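# Sort stickered items into matching colored containers

## Task

Put every item into the container whose color matches the color of the sticker on that item.

## Robot and tools

Setup: four identical i2rt Big YAM arms (arm1, arm2, arm3, arm4) work in one shared scene frame. Its origin is on the floor, z is up, and units are metres. Each arm has six revolute joints, a two-finger gripper and a wrist camera. Calibrated foot (base_link) positions: arm1 (-0.644, +1.377, +0.914), arm2 (-0.655, -0.555, +0.928), arm3 (+0.651, -1.332, +0.868), arm4 (+0.648, +0.477, +0.879). Each foot faces along its own +x. Roughly, arm1 and arm4 face +y and arm2 and arm3 face -y. A hand reaches about 1.0 m from the joint1 axis. Room cameras are cam_room_a1, cam_room_a2, cam_room_b1 and cam_room_b2. Wrist cameras are armN_cam_wrist. With joints 1 and 6 at 0 and the hand level and pointing forward, the wrist camera sits on top of the hand and looks toward the fingertips.

Hand frame: "hand" is the point between the finger pads, about 1 cm short of the tips. The fingers point along the hand's +z and open along its y. The printed hand pose is approximate, and the error grows at long reach. hand_target is where the hand would be at the joint targets the drive currently holds.

Tool move: every argument is optional. For each arm you command, give an object under arm1..arm4 containing "joints", "target" or both. An arm you omit gets nothing new but may still be pushing toward its old targets.
- joints: absolute targets keyed by name. Arm joints are in radians, the gripper in metres. joint1_rad -2.879..2.879 turns the arm about its foot, counter-clockwise from above is positive, and 0 points along the foot's facing. joint2_rad 0..3.141 is the shoulder: 0 has the upper arm pointing back roughly level, and increasing values raise it and then bring it forward. joint3_rad 0..3.019 is the elbow: 0 is folded, larger values open it. joint4_rad -1.692..1.57 pitches the hand, positive tilts the fingers up. joint5_rad -1.57..1.57 swings the hand sideways, positive goes to the arm's right. joint6_rad -2.094..2.094 rolls the hand, positive is clockwise seen from behind. gripper_m 0..0.093 is the gap between the fingertips. Tolerances for "done": ±0.045, 0.14, 0.09, 0.055, 0.03, 0.035 rad and ±0.003 m.
- target: one list of seven numbers for that arm, [x, y, z, qw, qx, qy, qz]. It is an absolute hand pose in the scene frame, in metres plus a wxyz quaternion. The hand travels in a straight line from its hand_target pose toward it. When target is given, joints may hold only gripper_m, otherwise the call is refused.
- speed: top path speed, 0.002..0.5 m/s, default 0.25. Turning is capped at twice this value in rad/s. It is valid only together with target.
- cameras: a list of camera names, or "all". Leave it out for all cameras; [] returns none.
All motions in one call start together. All hand paths in a call finish together, paced by the slowest. A path lasts 0.5..10 s, and a call never exceeds 15 s. At each step the controller clips the commanded pose to within 100 mm and 20° of the measured pose and solves IK, favouring position. Expect errors of a centimetre or more, overshoot near full stretch, and wide swings when joints alone are commanded. Nothing slows down for obstacles or for other arms.

Tool wait: seconds 0..10, plus cameras. It commands nothing and returns the full state.
Tool zoom_image: camera plus region [x0, y0, x1, y1] in pixels, origin at top-left, at most 504x504. It works only on a camera included in the latest images.
Tool read_manual: returns licence text only.
Tool finished_scene: scene = the current scene's number. Call it only when all items sit in their matching containers and will stay there without the robots. It cannot be undone. The first scene is practice and may be skipped.

Reading results: "pictures" lists the image order. The line "move: arm1 done; arm2 time_out" gives each moved arm's overall outcome. An arm listed under "as last shown" was not commanded and its lines are repeated. joint_status and hand_status words:
- done.
- off_target: the joint is resting away from its target and may still be pushing.
- time_out: the joint keeps a nearby target and keeps pushing. on_its_own lists the joints still heading there, and "held at" gives the target, not the reading. To relax a joint, send its reported position.
- not_followed: a self- or inter-arm collision check or an unreachable pose blocked the move. The messages are "joint command not followed" or "pose unreachable". A gripper command in the same call still runs.
- limit_stop_at_motor_heat: resend the target.
Joint velocities are in rad/s (gripper in m/s). "within noise" means the arm is still. Joint torques are in N m, include gravity, and carry offsets and noise. Torques 3 and 4 wrap at ±28.

Gripper: when gripping something hard at full force, gripper_m reads up to about 5 mm narrower than the object, or on some grippers up to 2 mm wider. Closed on nothing it reads 0 to 0.003. For a firm grip, command about 5 mm below the width at first contact, or deeper for soft, small or round items. Soft items get crushed more the smaller the command. To release, command well above the reading. Each finger pushes with about 50 to 64 N.

Avoid: knocking items out of the work area or onto the floor. Dropping items, releasing them while moving, slamming, and hard pushes, since a Big YAM keeps pushing on contact. Pressing one arm against another, including closing a gripper on another arm's fingers; the collision check may react late and ignores fingers, housings and cameras. Long holds at full stretch or pushing at unreachable poses: this heats motors, MOTOR HOT appears at 85 °C, and at 100 °C the arm goes limp for 30 to 60 s or more. Loose objects can occasionally be nudged by outside pushes. The simulation keeps running while you think, and the arms hold their last commands. Fewer wasted seconds and smooth, low-effort motion are better.

Each tool is called after "Request:" as a command line: name --argument value for each argument, lists and objects as JSON in quotes; but a table of rows of numbers goes row by row, as --pt "numbers of a row", without its own name.

## Session

Request:
move

Scene clock: 0.00 s.
Joint torques (N m): no reading
Motor temperatures (°C): arm1=[21 24 27 23 21 21 21] | arm2=[23 25 26 22 22 20 23] | arm3=[24 24 25 23 24 23 23] | arm4=[22 22 26 22 24 21 24]
Heat: arm1: hottest joint3_rad 27 °C; arm2: hottest joint3_rad 26 °C; arm3: hottest joint3_rad 25 °C; arm4: hottest joint3_rad 26 °C.
Joint velocities: within noise
arm1.joint_positions: joint1_rad=-0.168 joint2_rad=+0.560 joint3_rad=+1.361 joint4_rad=-1.410 joint5_rad=+0.240 joint6_rad=+0.692 gripper_m=+0.09396
arm1.joint_status: not commanded
arm1.hand: x=-0.5745 y=+1.5715 z=+1.4388 quat_wxyz=(-0.303, +0.280, -0.837, -0.359) (m; scene frame)
arm1.hand_target: x=-0.5746 y=+1.5689 z=+1.4515 quat_wxyz=(-0.308, +0.276, -0.832, -0.370) (m; scene frame)
arm1.hand_status: not commanded
arm2.joint_positions: joint1_rad=+0.198 joint2_rad=+0.483 joint3_rad=+1.641 joint4_rad=-1.210 joint5_rad=-0.086 joint6_rad=-0.484 gripper_m=+0.09396
arm2.joint_status: not commanded
arm2.hand: x=-0.6069 y=-0.6635 z=+1.6316 quat_wxyz=(-0.468, -0.246, -0.683, +0.505) (m; scene frame)
arm2.hand_target: x=-0.6088 y=-0.6576 z=+1.6378 quat_wxyz=(-0.472, -0.244, -0.677, +0.510) (m; scene frame)
arm2.hand_status: not commanded
arm3.joint_positions: joint1_rad=+0.130 joint2_rad=+0.645 joint3_rad=+1.695 joint4_rad=-1.138 joint5_rad=+0.075 joint6_rad=+0.392 gripper_m=+0.09396
arm3.joint_status: not commanded
arm3.hand: x=+0.6386 y=-1.5165 z=+1.5921 quat_wxyz=(-0.552, -0.621, -0.389, +0.398) (m; scene frame)
arm3.hand_target: x=+0.6385 y=-1.5116 z=+1.6003 quat_wxyz=(-0.558, -0.615, -0.384, +0.402) (m; scene frame)
arm3.hand_status: not commanded
arm4.joint_positions: joint1_rad=+0.147 joint2_rad=+0.437 joint3_rad=+1.709 joint4_rad=-1.566 joint5_rad=+0.245 joint6_rad=+0.670 gripper_m=+0.09396
arm4.joint_status: not commanded
arm4.hand: x=+0.6820 y=+0.5376 z=+1.5262 quat_wxyz=(-0.292, +0.355, -0.719, -0.522) (m; scene frame)
arm4.hand_target: x=+0.6829 y=+0.5336 z=+1.5314 quat_wxyz=(-0.294, +0.352, -0.714, -0.529) (m; scene frame)
arm4.hand_status: not commanded
pictures: arm1_cam_wrist, arm2_cam_wrist, arm3_cam_wrist, arm4_cam_wrist, cam_room_a1, cam_room_a2, cam_room_b1, cam_room_b2
Images, in order (width x height): arm1_cam_wrist 672x504, arm2_cam_wrist 672x504, arm3_cam_wrist 672x504, arm4_cam_wrist 672x504, cam_room_a1 672x504, cam_room_a2 672x504, cam_room_b1 672x504, cam_room_b2 672x504.

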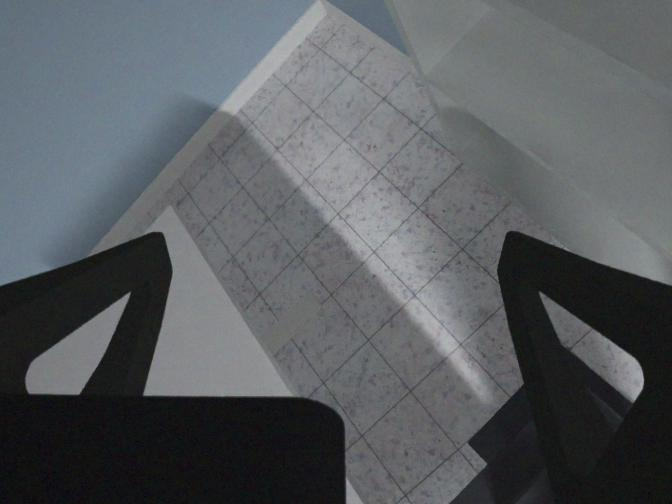

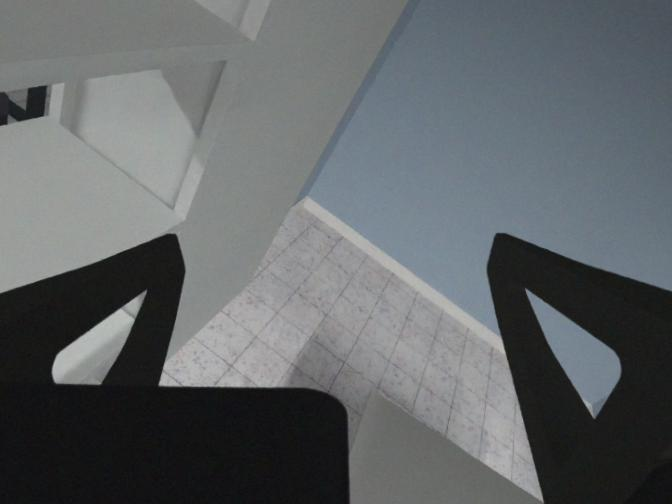

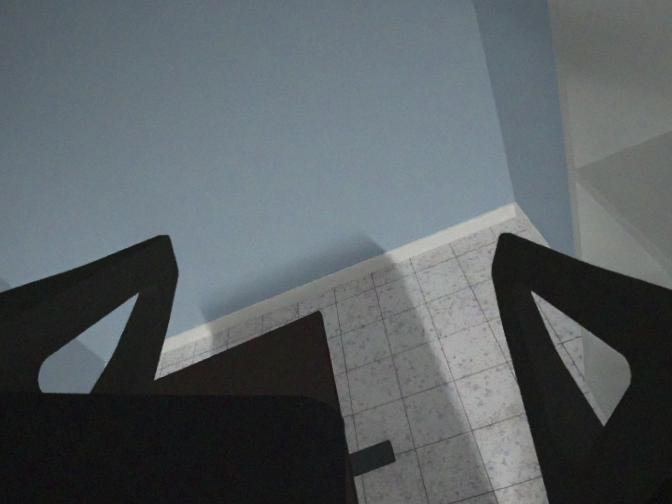

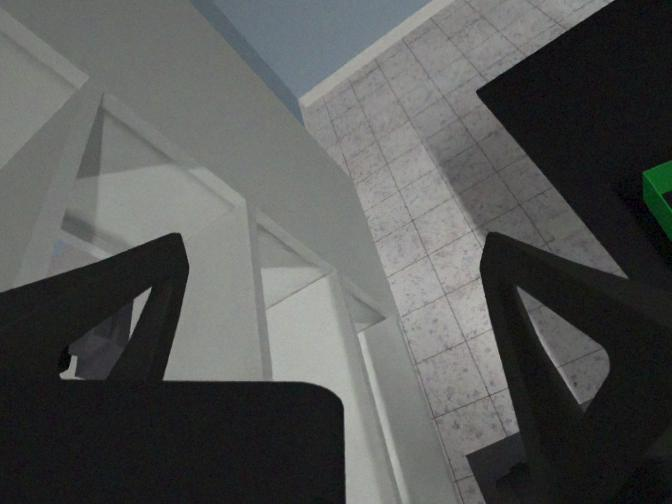

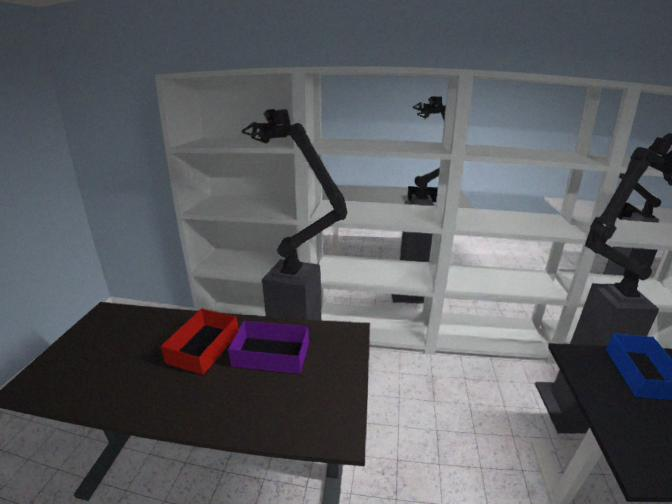

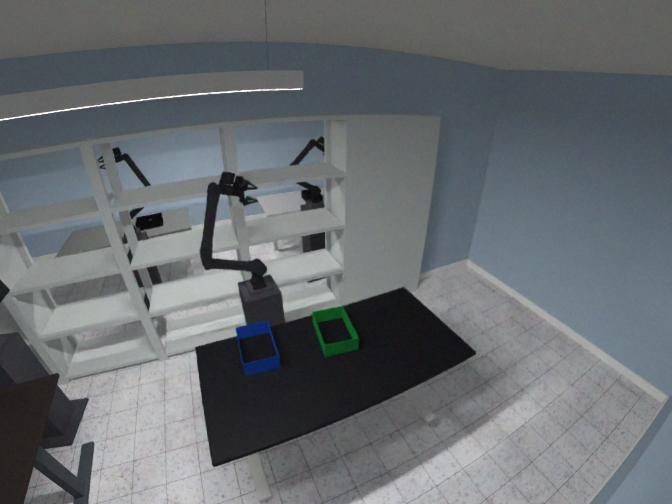

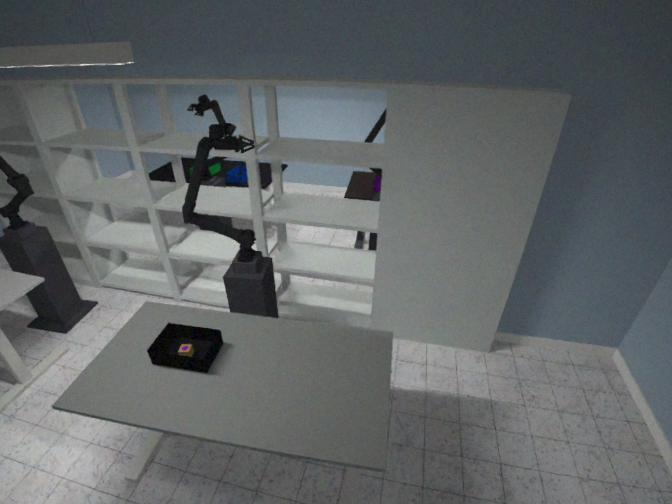

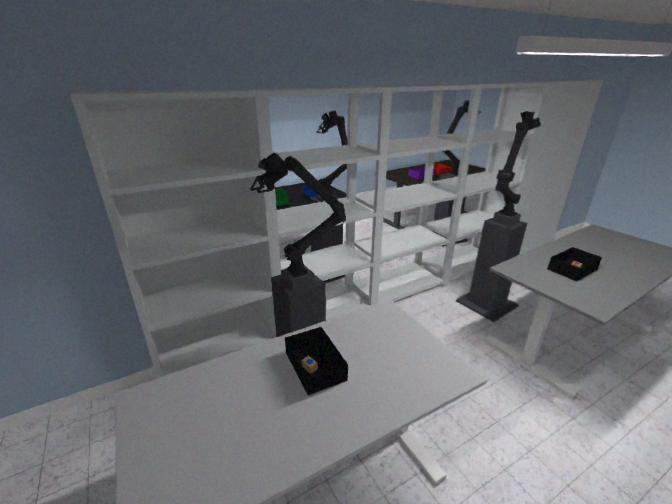

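Request:
zoom_image --camera "cam_room_b1" --region '[140, 310, 240, 385]'

Request:
zoom_image --camera "cam_room_b2" --region '[270, 320, 370, 395]'

Request:
move --arm1 '{"joints": {"joint1_rad": 1.501, "joint2_rad": 1.1948, "joint3_rad": 1.2632, "joint4_rad": -1.1156, "joint5_rad": 0, "joint6_rad": 0}}' --arm2 '{"joints": {"joint1_rad": -1.687, "joint2_rad": 1.1948, "joint3_rad": 1.2632, "joint4_rad": -1.1156, "joint5_rad": 0, "joint6_rad": 0}}' --arm3 '{"joints": {"joint1_rad": 1.691, "joint2_rad": 1.1948, "joint3_rad": 1.2632, "joint4_rad": -1.1156, "joint5_rad": 0, "joint6_rad": 0}}' --arm4 '{"joints": {"joint1_rad": -1.628, "joint2_rad": 1.1948, "joint3_rad": 1.2632, "joint4_rad": -1.1156, "joint5_rad": 0, "joint6_rad": 0}}' --cameras '["arm1_cam_wrist", "arm2_cam_wrist", "arm3_cam_wrist", "arm4_cam_wrist"]'

Scaled by 5.040.

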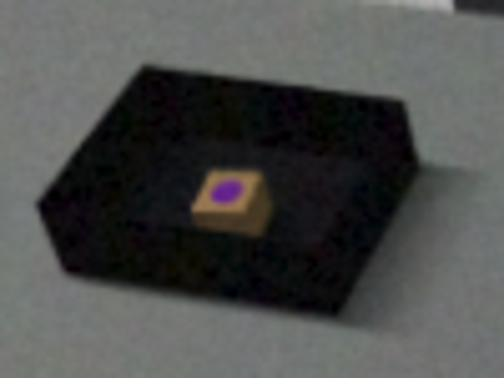

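Scaled by 5.040.

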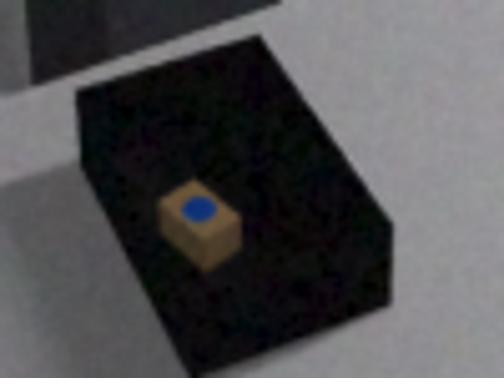

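Scene clock: 10.07 s.
Joint torques (N m): arm1=[-2.14 -7.82 13.05 1.52 0.09 -0.04] | arm2=[1.08 -11.81 12.96 1.89 -0.06 0.19] | arm3=[1.49 -9.29 11.64 0.84 0.12 -0.12] | arm4=[1.2 -11.22 11.69 1.03 0.05 -0.1]
Motor temperatures (°C): arm1=[21 24 29 23 21 21 21] | arm2=[23 25 27 22 22 20 23] | arm3=[24 24 26 23 24 23 23] | arm4=[22 22 27 22 24 21 24]
Heat: arm1: hottest joint3_rad 29 °C; arm2: hottest joint3_rad 27 °C; arm3: hottest joint3_rad 26 °C; arm4: hottest joint3_rad 27 °C.
move: arm1 done; arm2 done; arm3 done; arm4 done
Joint velocities: within noise
arm1.joint_positions: joint1_rad=+1.503 joint2_rad=+1.211 joint3_rad=+1.247 joint4_rad=-1.126 joint5_rad=-0.002 joint6_rad=+0.007 gripper_m=+0.09399
arm1.joint_status: all done
arm1.hand: x=-1.0863 y=+1.3764 z=+1.2255 quat_wxyz=(+0.001, +0.969, -0.003, -0.246) (m; scene frame)
arm1.hand_target: x=-1.0886 y=+1.3773 z=+1.2417 quat_wxyz=(-0.001, +0.964, +0.000, -0.266) (m; scene frame)
arm1.hand_status: not commanded
arm2.joint_positions: joint1_rad=-1.691 joint2_rad=+1.207 joint3_rad=+1.245 joint4_rad=-1.120 joint5_rad=+0.001 joint6_rad=-0.013 gripper_m=+0.09398
arm2.joint_status: all done
arm2.hand: x=-1.1032 y=-0.5541 z=+1.2331 quat_wxyz=(+0.004, -0.971, -0.005, +0.241) (m; scene frame)
arm2.hand_target: x=-1.1056 y=-0.5561 z=+1.2482 quat_wxyz=(+0.002, -0.966, -0.001, +0.258) (m; scene frame)
arm2.hand_status: not commanded
arm3.joint_positions: joint1_rad=+1.687 joint2_rad=+1.190 joint3_rad=+1.237 joint4_rad=-1.113 joint5_rad=-0.003 joint6_rad=+0.006 gripper_m=+0.09398
arm3.joint_status: all done
arm3.hand: x=+1.0951 y=-1.3292 z=+1.1782 quat_wxyz=(-0.251, -0.003, -0.968, +0.005) (m; scene frame)
arm3.hand_target: x=+1.1006 y=-1.3279 z=+1.1890 quat_wxyz=(-0.260, +0.002, -0.966, +0.007) (m; scene frame)
arm3.hand_status: not commanded
arm4.joint_positions: joint1_rad=-1.633 joint2_rad=+1.208 joint3_rad=+1.226 joint4_rad=-1.122 joint5_rad=+0.001 joint6_rad=+0.014 gripper_m=+0.09398
arm4.joint_status: all done
arm4.hand: x=+1.0928 y=+0.4752 z=+1.1726 quat_wxyz=(-0.229, -0.009, -0.973, +0.001) (m; scene frame)
arm4.hand_target: x=+1.0993 y=+0.4777 z=+1.1976 quat_wxyz=(-0.256, +0.000, -0.967, +0.002) (m; scene frame)
arm4.hand_status: not commanded
pictures: arm1_cam_wrist, arm2_cam_wrist, arm3_cam_wrist, arm4_cam_wrist
Images, in order (width x height): arm1_cam_wrist 672x504, arm2_cam_wrist 672x504, arm3_cam_wrist 672x504, arm4_cam_wrist 672x504.

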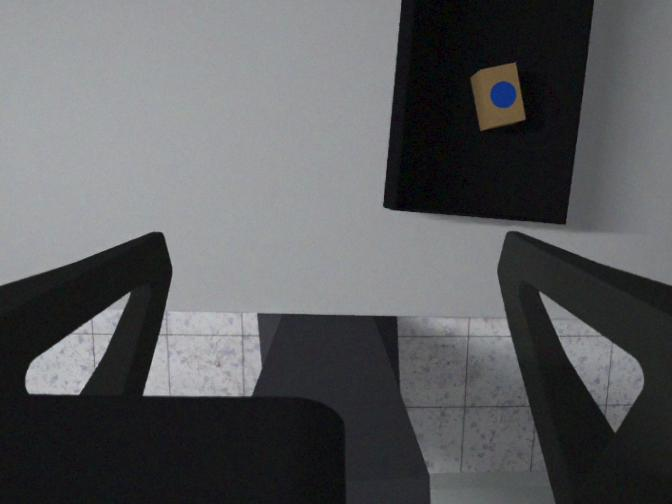

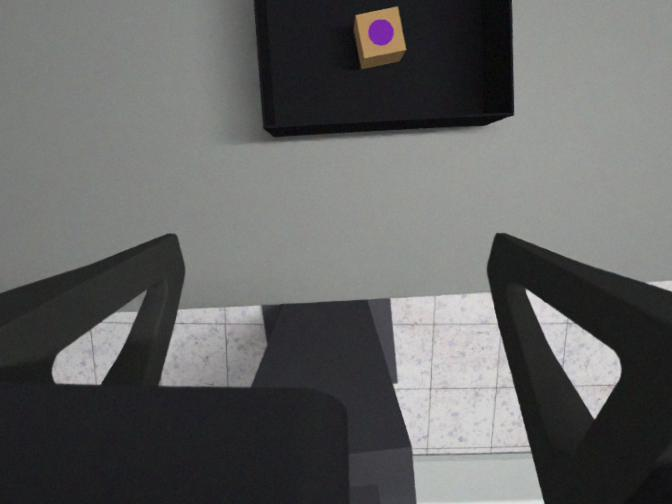

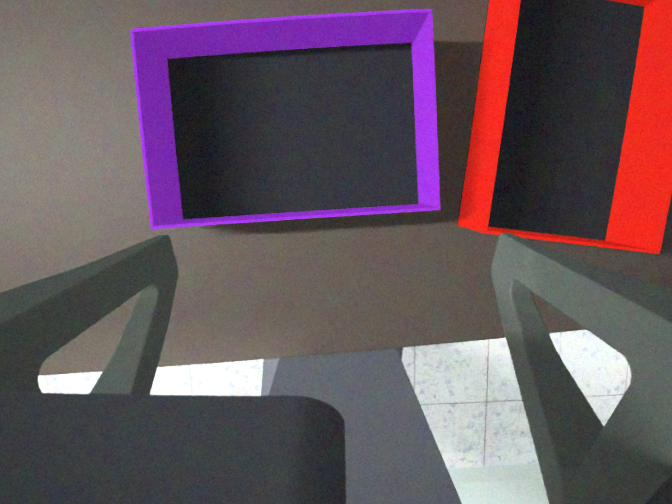

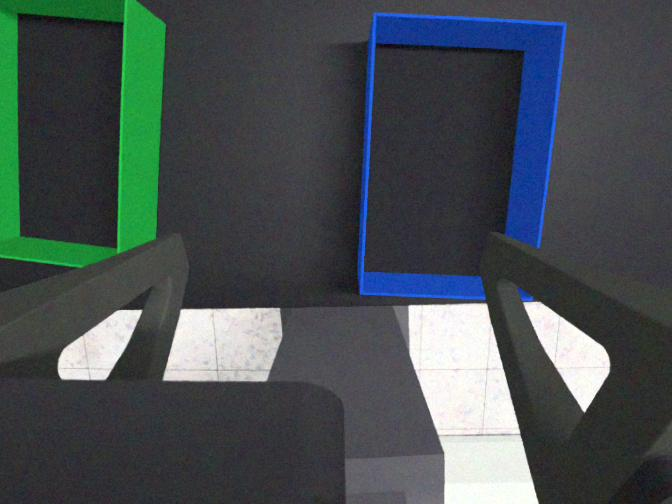

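Request:
zoom_image --camera "arm1_cam_wrist" --region '[440, 40, 560, 160]'

Request:
zoom_image --camera "arm2_cam_wrist" --region '[320, 0, 440, 90]'

Scaled by 4.200.

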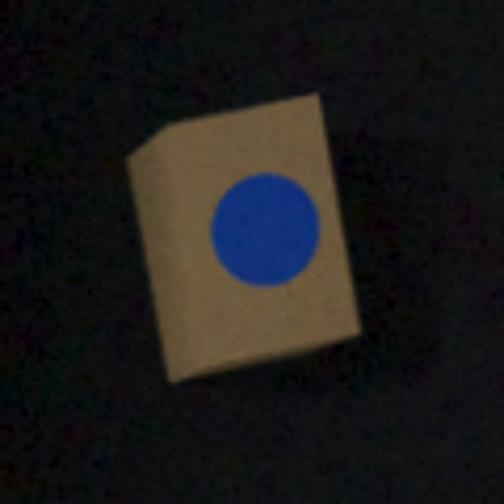

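Scaled by 4.200.

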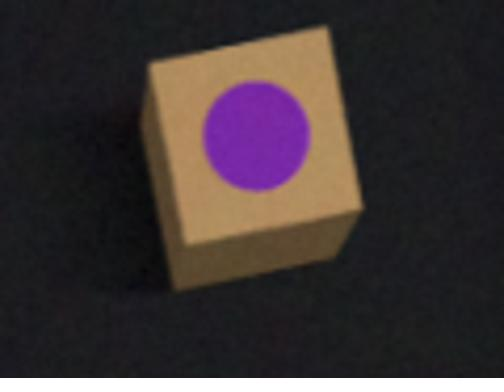

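Request:
move --arm1 '{"joints": {"joint1_rad": 1.154, "joint2_rad": 2.0985, "joint3_rad": 1.5729, "joint4_rad": -1.0452, "joint5_rad": 0, "joint6_rad": -0.522}}' --arm2 '{"joints": {"joint1_rad": -1.773, "joint2_rad": 2.204, "joint3_rad": 1.7198, "joint4_rad": -1.0866, "joint5_rad": 0, "joint6_rad": -0.279}}' --arm3 '{"joints": {"joint2_rad": 0.486, "joint3_rad": 0.582, "joint4_rad": -0.445, "joint5_rad": 0, "joint6_rad": 0}}' --arm4 '{"joints": {"joint2_rad": 0.486, "joint3_rad": 0.582, "joint4_rad": -0.445, "joint5_rad": 0, "joint6_rad": 0}}' --cameras '["arm1_cam_wrist", "arm2_cam_wrist"]'

Scene clock: 58.80 s.
Joint torques (N m): arm1=[-0.73 -19.37 11.12 0.44 -0.02 -0.02] | arm2=[1.03 -24.7 10.86 0.65 -0.08 -0.08] | arm3=[1.38 -0.38 9.84 2.56 0.12 -0.11] | arm4=[1.44 -1.08 10.02 2.09 0.07 -0.09]
Motor temperatures (°C): arm1=[21 24 32 23 21 21 21] | arm2=[23 25 32 22 22 20 23] | arm3=[24 24 29 23 24 23 23] | arm4=[22 22 35 22 24 21 24]
Heat: arm1: hottest joint3_rad 32 °C; arm2: hottest joint3_rad 32 °C; arm3: hottest joint3_rad 29 °C; arm4: hottest joint3_rad 35 °C.
move: arm1 done; arm2 done; arm3 done; arm4 done
Joint velocities: within noise
arm1.joint_positions: joint1_rad=+1.146 joint2_rad=+2.120 joint3_rad=+1.549 joint4_rad=-1.048 joint5_rad=+0.001 joint6_rad=-0.513 gripper_m=+0.09399
arm1.joint_status: all done
arm1.hand: x=-1.1941 y=+1.5824 z=+0.8892 quat_wxyz=(+0.008, +0.997, +0.079, +0.014) (m; scene frame)
arm1.hand_target: x=-1.2092 y=+1.5830 z=+0.9094 quat_wxyz=(-0.002, +0.996, +0.087, -0.008) (m; scene frame)
arm1.hand_status: not commanded
arm2.joint_positions: joint1_rad=-1.777 joint2_rad=+2.214 joint3_rad=+1.698 joint4_rad=-1.087 joint5_rad=+0.000 joint6_rad=-0.264 gripper_m=+0.09398
arm2.joint_status: all done
arm2.hand: x=-1.2801 y=-0.4988 z=+0.8860 quat_wxyz=(-0.001, -0.996, -0.087, -0.017) (m; scene frame)
arm2.hand_target: x=-1.2914 y=-0.5005 z=+0.8989 quat_wxyz=(+0.001, -0.995, -0.097, -0.001) (m; scene frame)
arm2.hand_status: not commanded
arm3.joint_positions: joint1_rad=+1.687 joint2_rad=+0.489 joint3_rad=+0.584 joint4_rad=-0.463 joint5_rad=-0.002 joint6_rad=+0.006 gripper_m=+0.09398
arm3.joint_status: all done
arm3.hand: x=+0.9798 y=-1.3287 z=+1.1840 quat_wxyz=(-0.566, +0.000, -0.824, +0.004) (m; scene frame)
arm3.hand_target: x=+0.9807 y=-1.3279 z=+1.1877 quat_wxyz=(-0.574, +0.004, -0.819, +0.006) (m; scene frame)
arm3.hand_status: not commanded
arm4.joint_positions: joint1_rad=-1.633 joint2_rad=+0.492 joint3_rad=+0.576 joint4_rad=-0.465 joint5_rad=+0.001 joint6_rad=+0.014 gripper_m=+0.09398
arm4.joint_status: all done
arm4.hand: x=+0.9785 y=+0.4759 z=+1.1877 quat_wxyz=(-0.559, -0.008, -0.829, -0.001) (m; scene frame)
arm4.hand_target: x=+0.9794 y=+0.4777 z=+1.1977 quat_wxyz=(-0.572, +0.001, -0.820, +0.002) (m; scene frame)
arm4.hand_status: not commanded
pictures: arm1_cam_wrist, arm2_cam_wrist
Images, in order (width x height): arm1_cam_wrist 672x504, arm2_cam_wrist 672x504.

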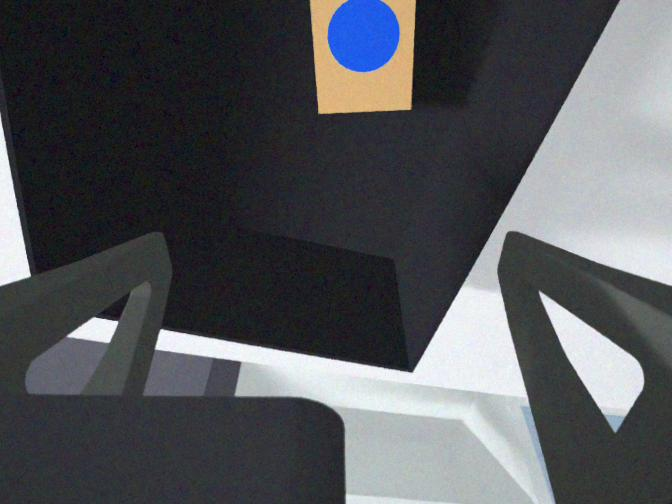

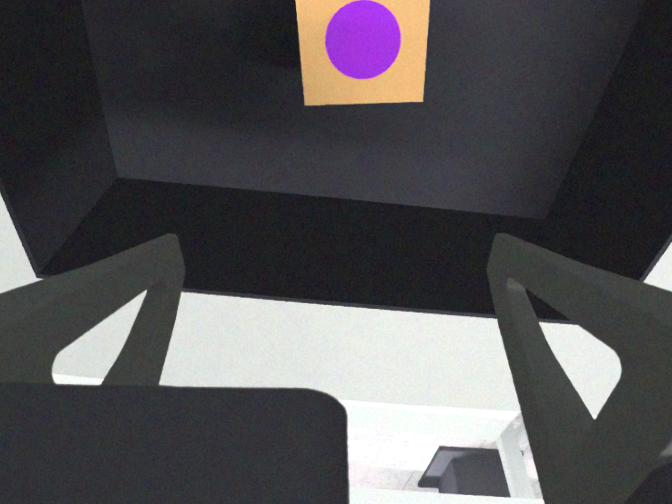

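Request:
move --arm1 '{"target": [-1.231, 1.593, 0.80, 0, 0.99497, 0.1002, 0], "speed": 0.12, "joints": {"gripper_m": 0.066}}' --arm2 '{"target": [-1.317, -0.491, 0.81, 0, 0.99452, 0.10453, 0], "speed": 0.12, "joints": {"gripper_m": 0.075}}' --cameras '["arm1_cam_wrist", "arm2_cam_wrist", "cam_room_b1", "cam_room_b2"]'

Scene clock: 96.73 s.
Joint torques (N m): arm1=[-1.79 -17.55 12.15 0.73 0.06 -0.06] | arm2=[0.09 -22.24 12.72 1.13 -0.21 -0.07] | arm3=[1.44 -0.38 9.81 2.59 0.12 -0.11] | arm4=[1.26 -1.32 10.04 2.15 0.06 -0.1]
Motor temperatures (°C): arm1=[21 27 33 23 21 21 21] | arm2=[23 28 31 22 22 20 23] | arm3=[24 24 31 23 24 23 23] | arm4=[22 22 35 22 24 21 24]
Heat: arm1: hottest joint3_rad 33 °C; arm2: hottest joint3_rad 31 °C; arm3: hottest joint3_rad 31 °C; arm4: hottest joint3_rad 35 °C.
move: arm1 off_target; arm2 off_target
Joint velocities: within noise
arm1.joint_positions: joint1_rad=+1.146 joint2_rad=+2.307 joint3_rad=+1.592 joint4_rad=-0.920 joint5_rad=+0.001 joint6_rad=-0.543 gripper_m=+0.06606
arm1.joint_status: all done
arm1.hand: x=-1.2069 y=+1.5869 z=+0.7929 quat_wxyz=(+0.011, +0.995, +0.094, +0.022) (m; scene frame)
arm1.hand_target: x=-1.2301 y=+1.5926 z=+0.8009 quat_wxyz=(+0.000, +0.995, +0.100, +0.000) (m; scene frame)
arm1.hand_status: off_target (0.026 m and 2.9 deg from the pose sent, 0.097 m and 3.1 deg at the start)
arm2.joint_positions: joint1_rad=-1.777 joint2_rad=+2.359 joint3_rad=+1.758 joint4_rad=-0.998 joint5_rad=+0.000 joint6_rad=-0.291 gripper_m=+0.07510
arm2.joint_status: all done
arm2.hand: x=-1.2985 y=-0.4969 z=+0.8145 quat_wxyz=(-0.001, -0.995, -0.101, -0.015) (m; scene frame)
arm2.hand_target: x=-1.3161 y=-0.4911 z=+0.8105 quat_wxyz=(+0.000, -0.995, -0.105, +0.000) (m; scene frame)
arm2.hand_status: off_target (0.020 m and 1.8 deg from the pose sent, 0.085 m and 2.8 deg at the start)
arm3, arm4: as last shown
pictures: arm1_cam_wrist, arm2_cam_wrist, cam_room_b1, cam_room_b2
Images, in order (width x height): arm1_cam_wrist 672x504, arm2_cam_wrist 672x504, cam_room_b1 672x504, cam_room_b2 672x504.

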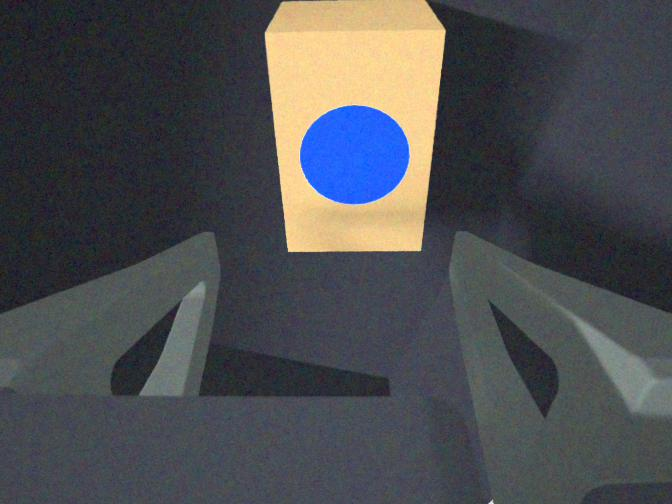

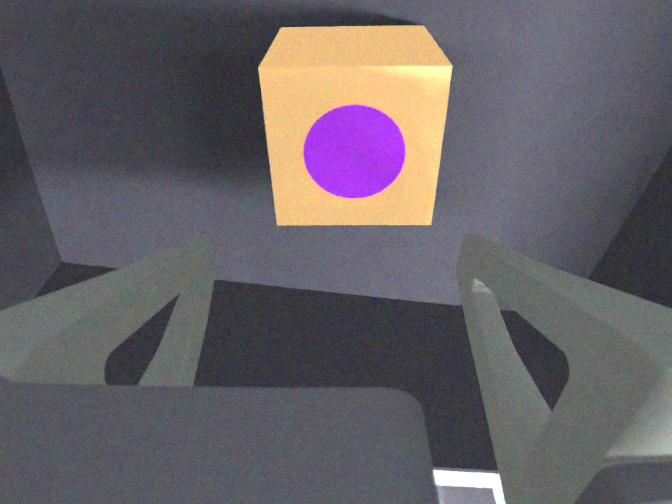

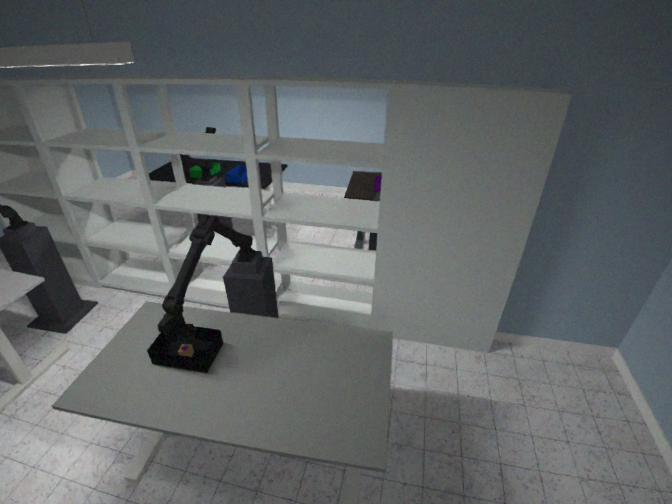

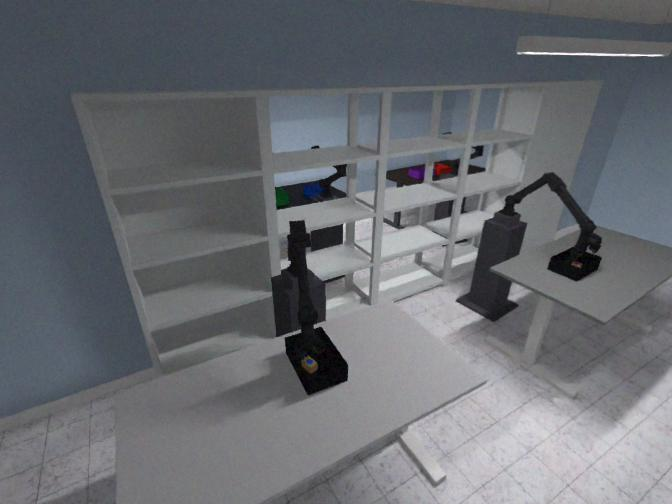

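Request:
zoom_image --camera "cam_room_b1" --region '[130, 290, 250, 380]'

Request:
zoom_image --camera "cam_room_b2" --region '[260, 300, 380, 400]'

Scaled by 4.200.

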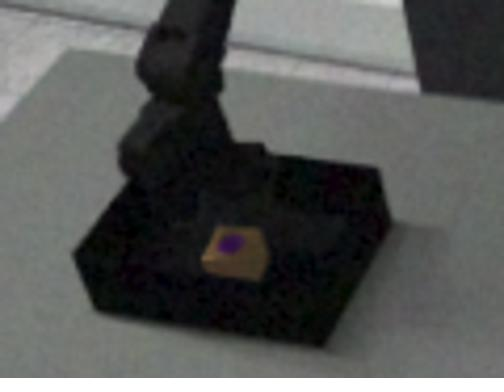

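Scaled by 4.200.

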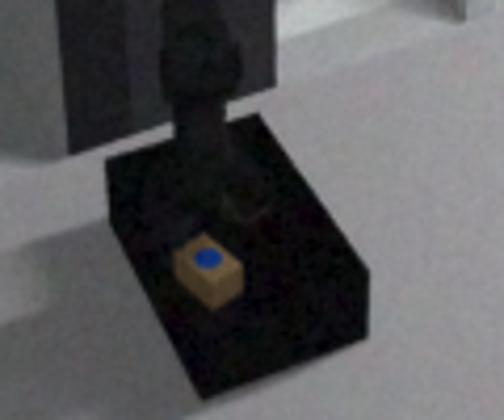

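Request:
move --arm1 '{"target": [-1.243, 1.597, 0.735, 0, 0.99497, 0.1002, 0], "speed": 0.08}' --arm2 '{"target": [-1.3265, -0.486, 0.745, 0, 0.99452, 0.10453, 0], "speed": 0.08}' --cameras '["arm1_cam_wrist", "arm2_cam_wrist"]'

Scene clock: 119.53 s.
Joint torques (N m): arm1=[-1.26 -17.85 11.36 0.76 0.01 -0.08] | arm2=[-0.09 -22.89 12.22 1.13 -0.21 -0.09] | arm3=[1.49 -0.44 9.8 2.55 0.12 -0.11] | arm4=[1.2 -1.03 10.02 2.24 0.05 -0.1]
Motor temperatures (°C): arm1=[20 28 35 23 21 21 21] | arm2=[23 29 34 22 22 20 23] | arm3=[24 24 32 23 24 23 23] | arm4=[22 22 35 22 24 21 24]
Heat: arm1: hottest joint3_rad 35 °C; arm2: hottest joint3_rad 34 °C; arm3: hottest joint3_rad 32 °C; arm4: hottest joint3_rad 35 °C.
move: arm1 off_target; arm2 off_target
Joint velocities: within noise
arm1.joint_positions: joint1_rad=+1.146 joint2_rad=+2.443 joint3_rad=+1.665 joint4_rad=-0.851 joint5_rad=+0.002 joint6_rad=-0.543 gripper_m=+0.06606
arm1.joint_status: not commanded
arm1.hand: x=-1.2212 y=+1.5921 z=+0.7319 quat_wxyz=(+0.010, +0.995, +0.094, +0.019) (m; scene frame)
arm1.hand_target: x=-1.2421 y=+1.5966 z=+0.7356 quat_wxyz=(+0.000, +0.995, +0.100, +0.000) (m; scene frame)
arm1.hand_status: off_target (0.023 m and 2.6 deg from the pose sent, 0.069 m and 2.9 deg at the start)
arm2.joint_positions: joint1_rad=-1.780 joint2_rad=+2.489 joint3_rad=+1.825 joint4_rad=-0.932 joint5_rad=+0.000 joint6_rad=-0.296 gripper_m=+0.07510
arm2.joint_status: not commanded
arm2.hand: x=-1.3106 y=-0.4933 z=+0.7526 quat_wxyz=(-0.001, -0.995, -0.102, -0.013) (m; scene frame)
arm2.hand_target: x=-1.3255 y=-0.4861 z=+0.7455 quat_wxyz=(+0.000, -0.995, -0.105, +0.000) (m; scene frame)
arm2.hand_status: off_target (0.019 m and 1.6 deg from the pose sent, 0.076 m and 1.8 deg at the start)
arm3, arm4: as last shown
pictures: arm1_cam_wrist, arm2_cam_wrist
Images, in order (width x height): arm1_cam_wrist 672x504, arm2_cam_wrist 672x504.

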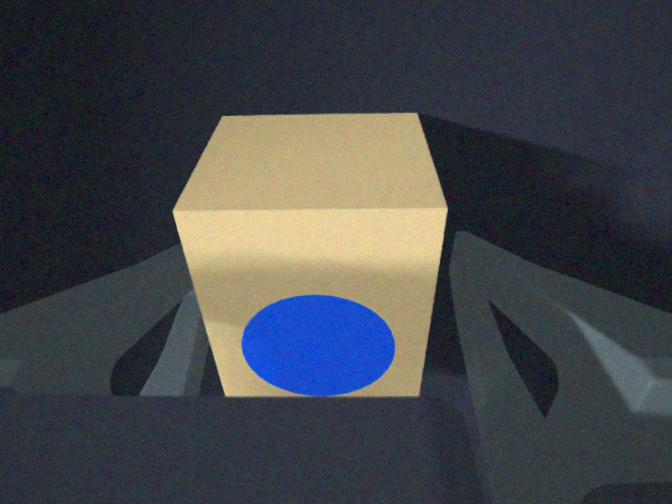

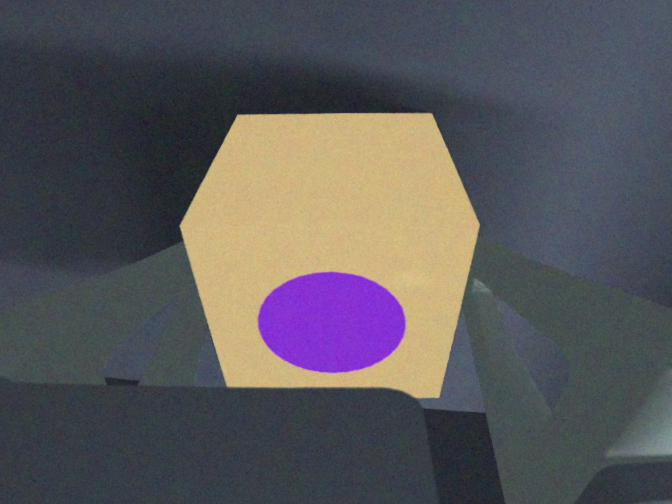

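Request:
move --arm1 '{"joints": {"gripper_m": 0.037}}' --arm2 '{"joints": {"gripper_m": 0.046}}' --cameras '["arm1_cam_wrist", "arm2_cam_wrist"]'

Scene clock: 144.73 s.
Joint torques (N m): arm1=[-1.44 -18.08 11.56 0.9 -0.03 -0.07] | arm2=[-0.09 -22.95 12.15 1.14 -0.21 -0.08] | arm3=[1.55 -0.38 9.83 2.55 0.12 -0.12] | arm4=[1.32 -0.97 10.03 2.21 0.1 -0.1]
Motor temperatures (°C): arm1=[20 28 35 23 21 21 21] | arm2=[23 29 35 22 22 20 23] | arm3=[24 24 32 23 24 23 23] | arm4=[22 22 36 22 24 21 24]
Heat: arm1: hottest joint3_rad 35 °C; arm2: hottest joint3_rad 35 °C; arm3: hottest joint3_rad 32 °C; arm4: hottest joint3_rad 36 °C.
move: arm1 off_target; arm2 off_target
Joint velocities: within noise
arm1.joint_positions: joint1_rad=+1.146 joint2_rad=+2.443 joint3_rad=+1.665 joint4_rad=-0.850 joint5_rad=+0.003 joint6_rad=-0.543 gripper_m=+0.04365
arm1.joint_status: gripper_m off_target (ended at +0.04368, target +0.03700)
arm1.hand: x=-1.2212 y=+1.5923 z=+0.7319 quat_wxyz=(+0.009, +0.995, +0.094, +0.019) (m; scene frame)
arm1.hand_target: x=-1.2422 y=+1.5966 z=+0.7357 quat_wxyz=(+0.000, +0.995, +0.100, +0.000) (m; scene frame)
arm1.hand_status: not commanded
arm2.joint_positions: joint1_rad=-1.780 joint2_rad=+2.489 joint3_rad=+1.826 joint4_rad=-0.932 joint5_rad=+0.000 joint6_rad=-0.297 gripper_m=+0.05282
arm2.joint_status: gripper_m off_target (ended at +0.05285, target +0.04600)
arm2.hand: x=-1.3109 y=-0.4933 z=+0.7528 quat_wxyz=(-0.001, -0.995, -0.102, -0.013) (m; scene frame)
arm2.hand_target: x=-1.3256 y=-0.4861 z=+0.7456 quat_wxyz=(+0.000, -0.995, -0.105, +0.000) (m; scene frame)
arm2.hand_status: not commanded
arm3, arm4: as last shown
pictures: arm1_cam_wrist, arm2_cam_wrist
Images, in order (width x height): arm1_cam_wrist 672x504, arm2_cam_wrist 672x504.

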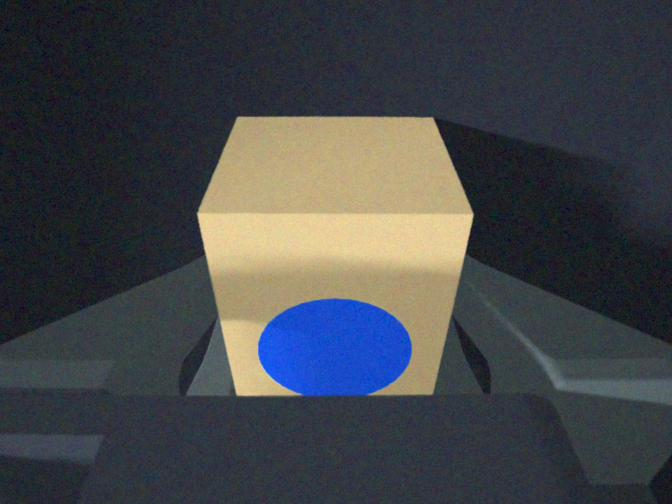

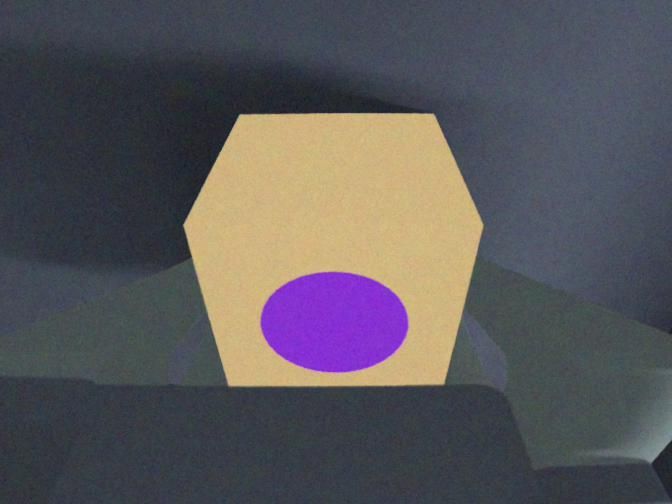

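Request:
move --arm1 '{"target": [-1.235, 1.595, 0.96, 0, 0.99497, 0.1002, 0], "speed": 0.2}' --arm2 '{"target": [-1.32, -0.489, 0.97, 0, 0.99452, 0.10453, 0], "speed": 0.2}' --arm3 '{"joints": {"joint1_rad": -1.987}}' --arm4 '{"joints": {"joint1_rad": 0.905}}' --cameras '["arm1_cam_wrist", "arm2_cam_wrist"]'

Scene clock: 163.40 s.
Joint torques (N m): arm1=[-1.73 -19.55 13.87 -0.23 0.01 -0.01] | arm2=[0.21 -25.23 13.98 0.05 -0.2 -0.05] | arm3=[0.44 -0.5 9.8 2.44 -0.07 -0.11] | arm4=[0.91 -0.67 10.09 2 0.18 -0.09]
Motor temperatures (°C): arm1=[20 29 35 23 21 21 22] | arm2=[23 29 34 22 22 20 24] | arm3=[24 23 32 23 24 23 23] | arm4=[22 22 36 22 24 21 24]
Heat: arm1: hottest joint3_rad 35 °C; arm2: hottest joint3_rad 34 °C; arm3: hottest joint3_rad 32 °C; arm4: hottest joint3_rad 36 °C.
move: arm1 off_target; arm2 off_target; arm3 done; arm4 done
Joint velocities: within noise
arm1.joint_positions: joint1_rad=+1.146 joint2_rad=+2.132 joint3_rad=+1.702 joint4_rad=-1.209 joint5_rad=+0.003 joint6_rad=-0.543 gripper_m=+0.04365
arm1.joint_status: not commanded
arm1.hand: x=-1.2160 y=+1.5910 z=+0.9339 quat_wxyz=(+0.012, +0.995, +0.094, +0.024) (m; scene frame)
arm1.hand_target: x=-1.2337 y=+1.5945 z=+0.9602 quat_wxyz=(+0.000, +0.995, +0.100, +0.000) (m; scene frame)
arm1.hand_status: off_target (0.033 m and 3.1 deg from the pose sent, 0.228 m and 2.5 deg at the start)
arm2.joint_positions: joint1_rad=-1.780 joint2_rad=+2.207 joint3_rad=+1.866 joint4_rad=-1.271 joint5_rad=+0.000 joint6_rad=-0.297 gripper_m=+0.05282
arm2.joint_status: not commanded
arm2.hand: x=-1.3036 y=-0.4946 z=+0.9483 quat_wxyz=(-0.002, -0.995, -0.102, -0.021) (m; scene frame)
arm2.hand_target: x=-1.3189 y=-0.4891 z=+0.9703 quat_wxyz=(+0.000, -0.995, -0.105, +0.000) (m; scene frame)
arm2.hand_status: off_target (0.028 m and 2.5 deg from the pose sent, 0.217 m and 1.5 deg at the start)
arm3.joint_positions: joint1_rad=-1.977 joint2_rad=+0.489 joint3_rad=+0.584 joint4_rad=-0.460 joint5_rad=+0.002 joint6_rad=+0.005 gripper_m=+0.09402
arm3.joint_status: all done
arm3.hand: x=+0.3663 y=-1.1609 z=+1.1816 quat_wxyz=(+0.142, -0.796, +0.221, +0.545) (m; scene frame)
arm3.hand_target: x=+0.3672 y=-1.1580 z=+1.1847 quat_wxyz=(+0.147, -0.791, +0.221, +0.551) (m; scene frame)
arm3.hand_status: not commanded
arm4.joint_positions: joint1_rad=+0.904 joint2_rad=+0.492 joint3_rad=+0.576 joint4_rad=-0.463 joint5_rad=-0.002 joint6_rad=+0.012 gripper_m=+0.09402
arm4.joint_status: all done
arm4.hand: x=+0.3796 y=+0.6673 z=+1.1902 quat_wxyz=(-0.163, +0.787, -0.254, -0.538) (m; scene frame)
arm4.hand_target: x=+0.3790 y=+0.6677 z=+1.1998 quat_wxyz=(-0.170, +0.780, -0.247, -0.549) (m; scene frame)
arm4.hand_status: not commanded
pictures: arm1_cam_wrist, arm2_cam_wrist
Images, in order (width x height): arm1_cam_wrist 672x504, arm2_cam_wrist 672x504.

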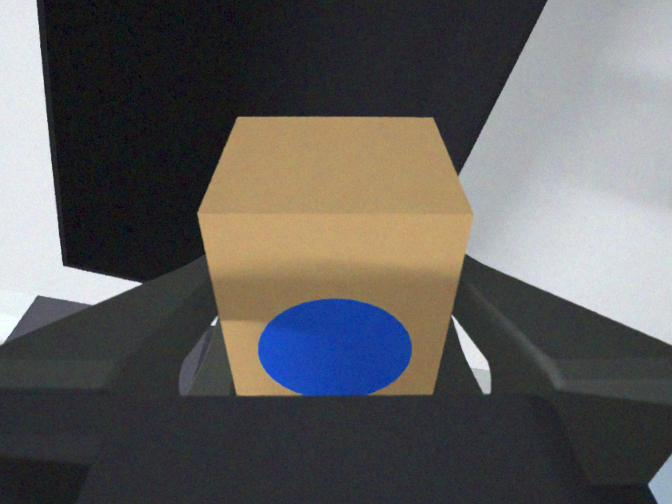

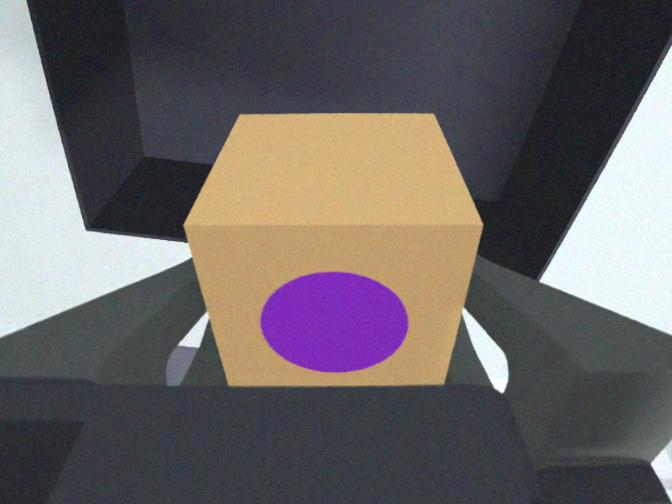

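Request:
move --arm1 '{"joints": {"joint2_rad": 0.486, "joint3_rad": 0.582, "joint4_rad": -0.445, "joint5_rad": 0, "joint6_rad": 0}}' --arm2 '{"joints": {"joint2_rad": 0.486, "joint3_rad": 0.582, "joint4_rad": -0.445, "joint5_rad": 0, "joint6_rad": 0}}' --cameras '[]'

Request:
move --arm1 '{"joints": {"joint1_rad": -2.249}}' --arm2 '{"joints": {"joint1_rad": 0.918}}' --cameras '["arm1_cam_wrist", "arm2_cam_wrist", "cam_room_b1", "cam_room_b2"]'

Scene clock: 177.83 s.
Joint torques (N m): arm1=[-1.49 2.2 13.2 2.55 -0.09 0.12] | arm2=[0.32 -1.2 11.92 3.52 -0.04 0.22] | arm3=[0.5 -0.5 9.83 2.45 -0.08 -0.1] | arm4=[1.32 -0.91 10.07 2.03 0.17 -0.08]
Motor temperatures (°C): arm1=[20 28 35 23 21 21 22] | arm2=[23 28 34 22 22 20 24] | arm3=[24 23 32 23 24 23 23] | arm4=[22 22 36 22 24 21 24]
Heat: arm1: hottest joint3_rad 35 °C; arm2: hottest joint3_rad 34 °C; arm3: hottest joint3_rad 32 °C; arm4: hottest joint3_rad 36 °C.
move: arm1 done; arm2 done
Joint velocities: within noise
arm1.joint_positions: joint1_rad=+1.146 joint2_rad=+0.483 joint3_rad=+0.571 joint4_rad=-0.467 joint5_rad=+0.002 joint6_rad=-0.009 gripper_m=+0.04365
arm1.joint_status: all done
arm1.hand: x=-0.9451 y=+1.4911 z=+1.2280 quat_wxyz=(-0.102, +0.811, -0.144, -0.558) (m; scene frame)
arm1.hand_target: x=-0.9484 y=+1.4904 z=+1.2393 quat_wxyz=(-0.100, +0.802, -0.143, -0.572) (m; scene frame)
arm1.hand_status: not commanded
arm2.joint_positions: joint1_rad=-1.780 joint2_rad=+0.485 joint3_rad=+0.584 joint4_rad=-0.468 joint5_rad=+0.000 joint6_rad=-0.015 gripper_m=+0.05282
arm2.joint_status: all done
arm2.hand: x=-0.9822 y=-0.5255 z=+1.2438 quat_wxyz=(+0.032, -0.825, +0.031, +0.564) (m; scene frame)
arm2.hand_target: x=-0.9840 y=-0.5231 z=+1.2477 quat_wxyz=(+0.030, -0.819, +0.040, +0.572) (m; scene frame)
arm2.hand_status: not commanded
arm3, arm4: as last shown
pictures: none
No camera images: "cameras" was empty.

Scene clock: 180.30 s.
Joint torques (N m): arm1=[-2.43 2.78 13.22 2.73 0 0.11] | arm2=[1.03 -1.03 11.9 3.54 0.15 0.19] | arm3=[0.56 -0.5 9.84 2.47 -0.07 -0.1] | arm4=[0.85 -0.67 10.09 2.14 0.15 -0.05]
Motor temperatures (°C): arm1=[20 27 36 23 21 21 22] | arm2=[23 28 34 22 22 20 24] | arm3=[24 23 32 23 24 23 23] | arm4=[22 22 36 22 24 21 24]
Heat: arm1: hottest joint3_rad 36 °C; arm2: hottest joint3_rad 34 °C; arm3: hottest joint3_rad 32 °C; arm4: hottest joint3_rad 36 °C.
move: arm1 done; arm2 done
Joint velocities: within noise
arm1.joint_positions: joint1_rad=-2.244 joint2_rad=+0.484 joint3_rad=+0.571 joint4_rad=-0.467 joint5_rad=+0.002 joint6_rad=-0.007 gripper_m=+0.04367
arm1.joint_status: all done
arm1.hand: x=-0.3703 y=+1.1899 z=+1.2180 quat_wxyz=(-0.528, -0.244, -0.795, +0.170) (m; scene frame)
arm1.hand_target: x=-0.3684 y=+1.1871 z=+1.2295 quat_wxyz=(-0.541, -0.245, -0.786, +0.173) (m; scene frame)
arm1.hand_status: not commanded
arm2.joint_positions: joint1_rad=+0.915 joint2_rad=+0.485 joint3_rad=+0.584 joint4_rad=-0.468 joint5_rad=-0.004 joint6_rad=-0.013 gripper_m=+0.05289
arm2.joint_status: all done
arm2.hand: x=-0.3741 y=-0.7245 z=+1.2443 quat_wxyz=(-0.545, -0.215, -0.796, +0.151) (m; scene frame)
arm2.hand_target: x=-0.3721 y=-0.7252 z=+1.2482 quat_wxyz=(-0.554, -0.218, -0.790, +0.150) (m; scene frame)
arm2.hand_status: not commanded
arm3, arm4: as last shown
pictures: arm1_cam_wrist, arm2_cam_wrist, cam_room_b1, cam_room_b2
Images, in order (width x height): arm1_cam_wrist 672x504, arm2_cam_wrist 672x504, cam_room_b1 672x504, cam_room_b2 672x504.

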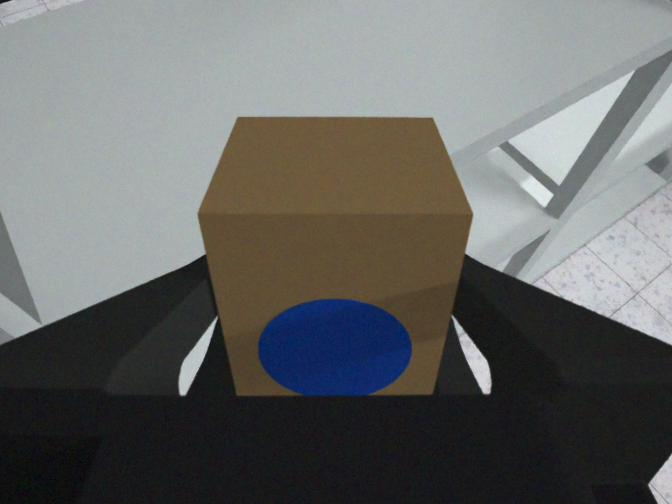

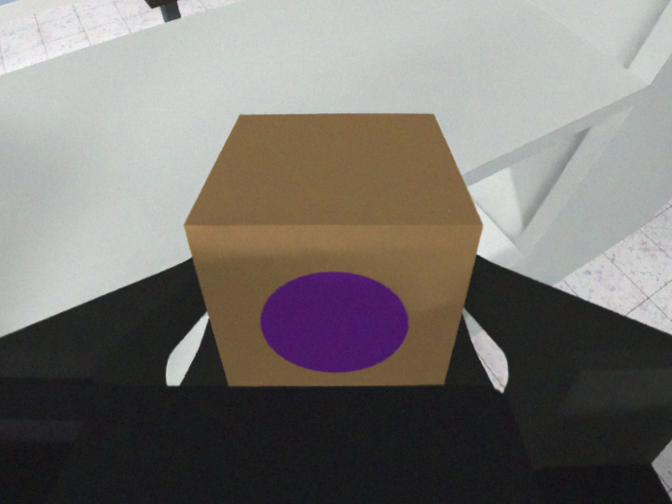

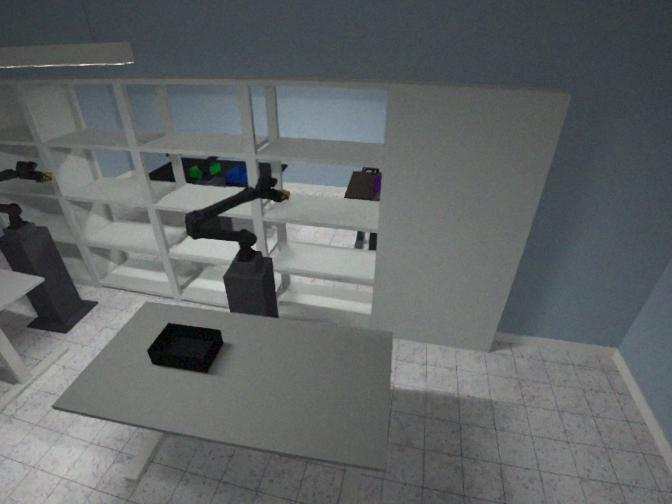

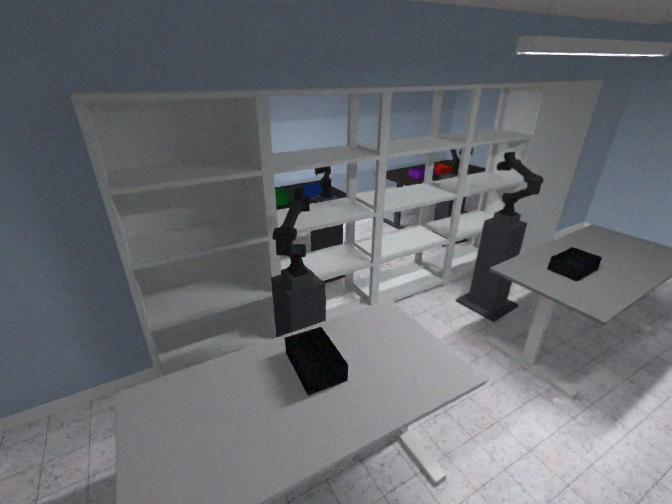

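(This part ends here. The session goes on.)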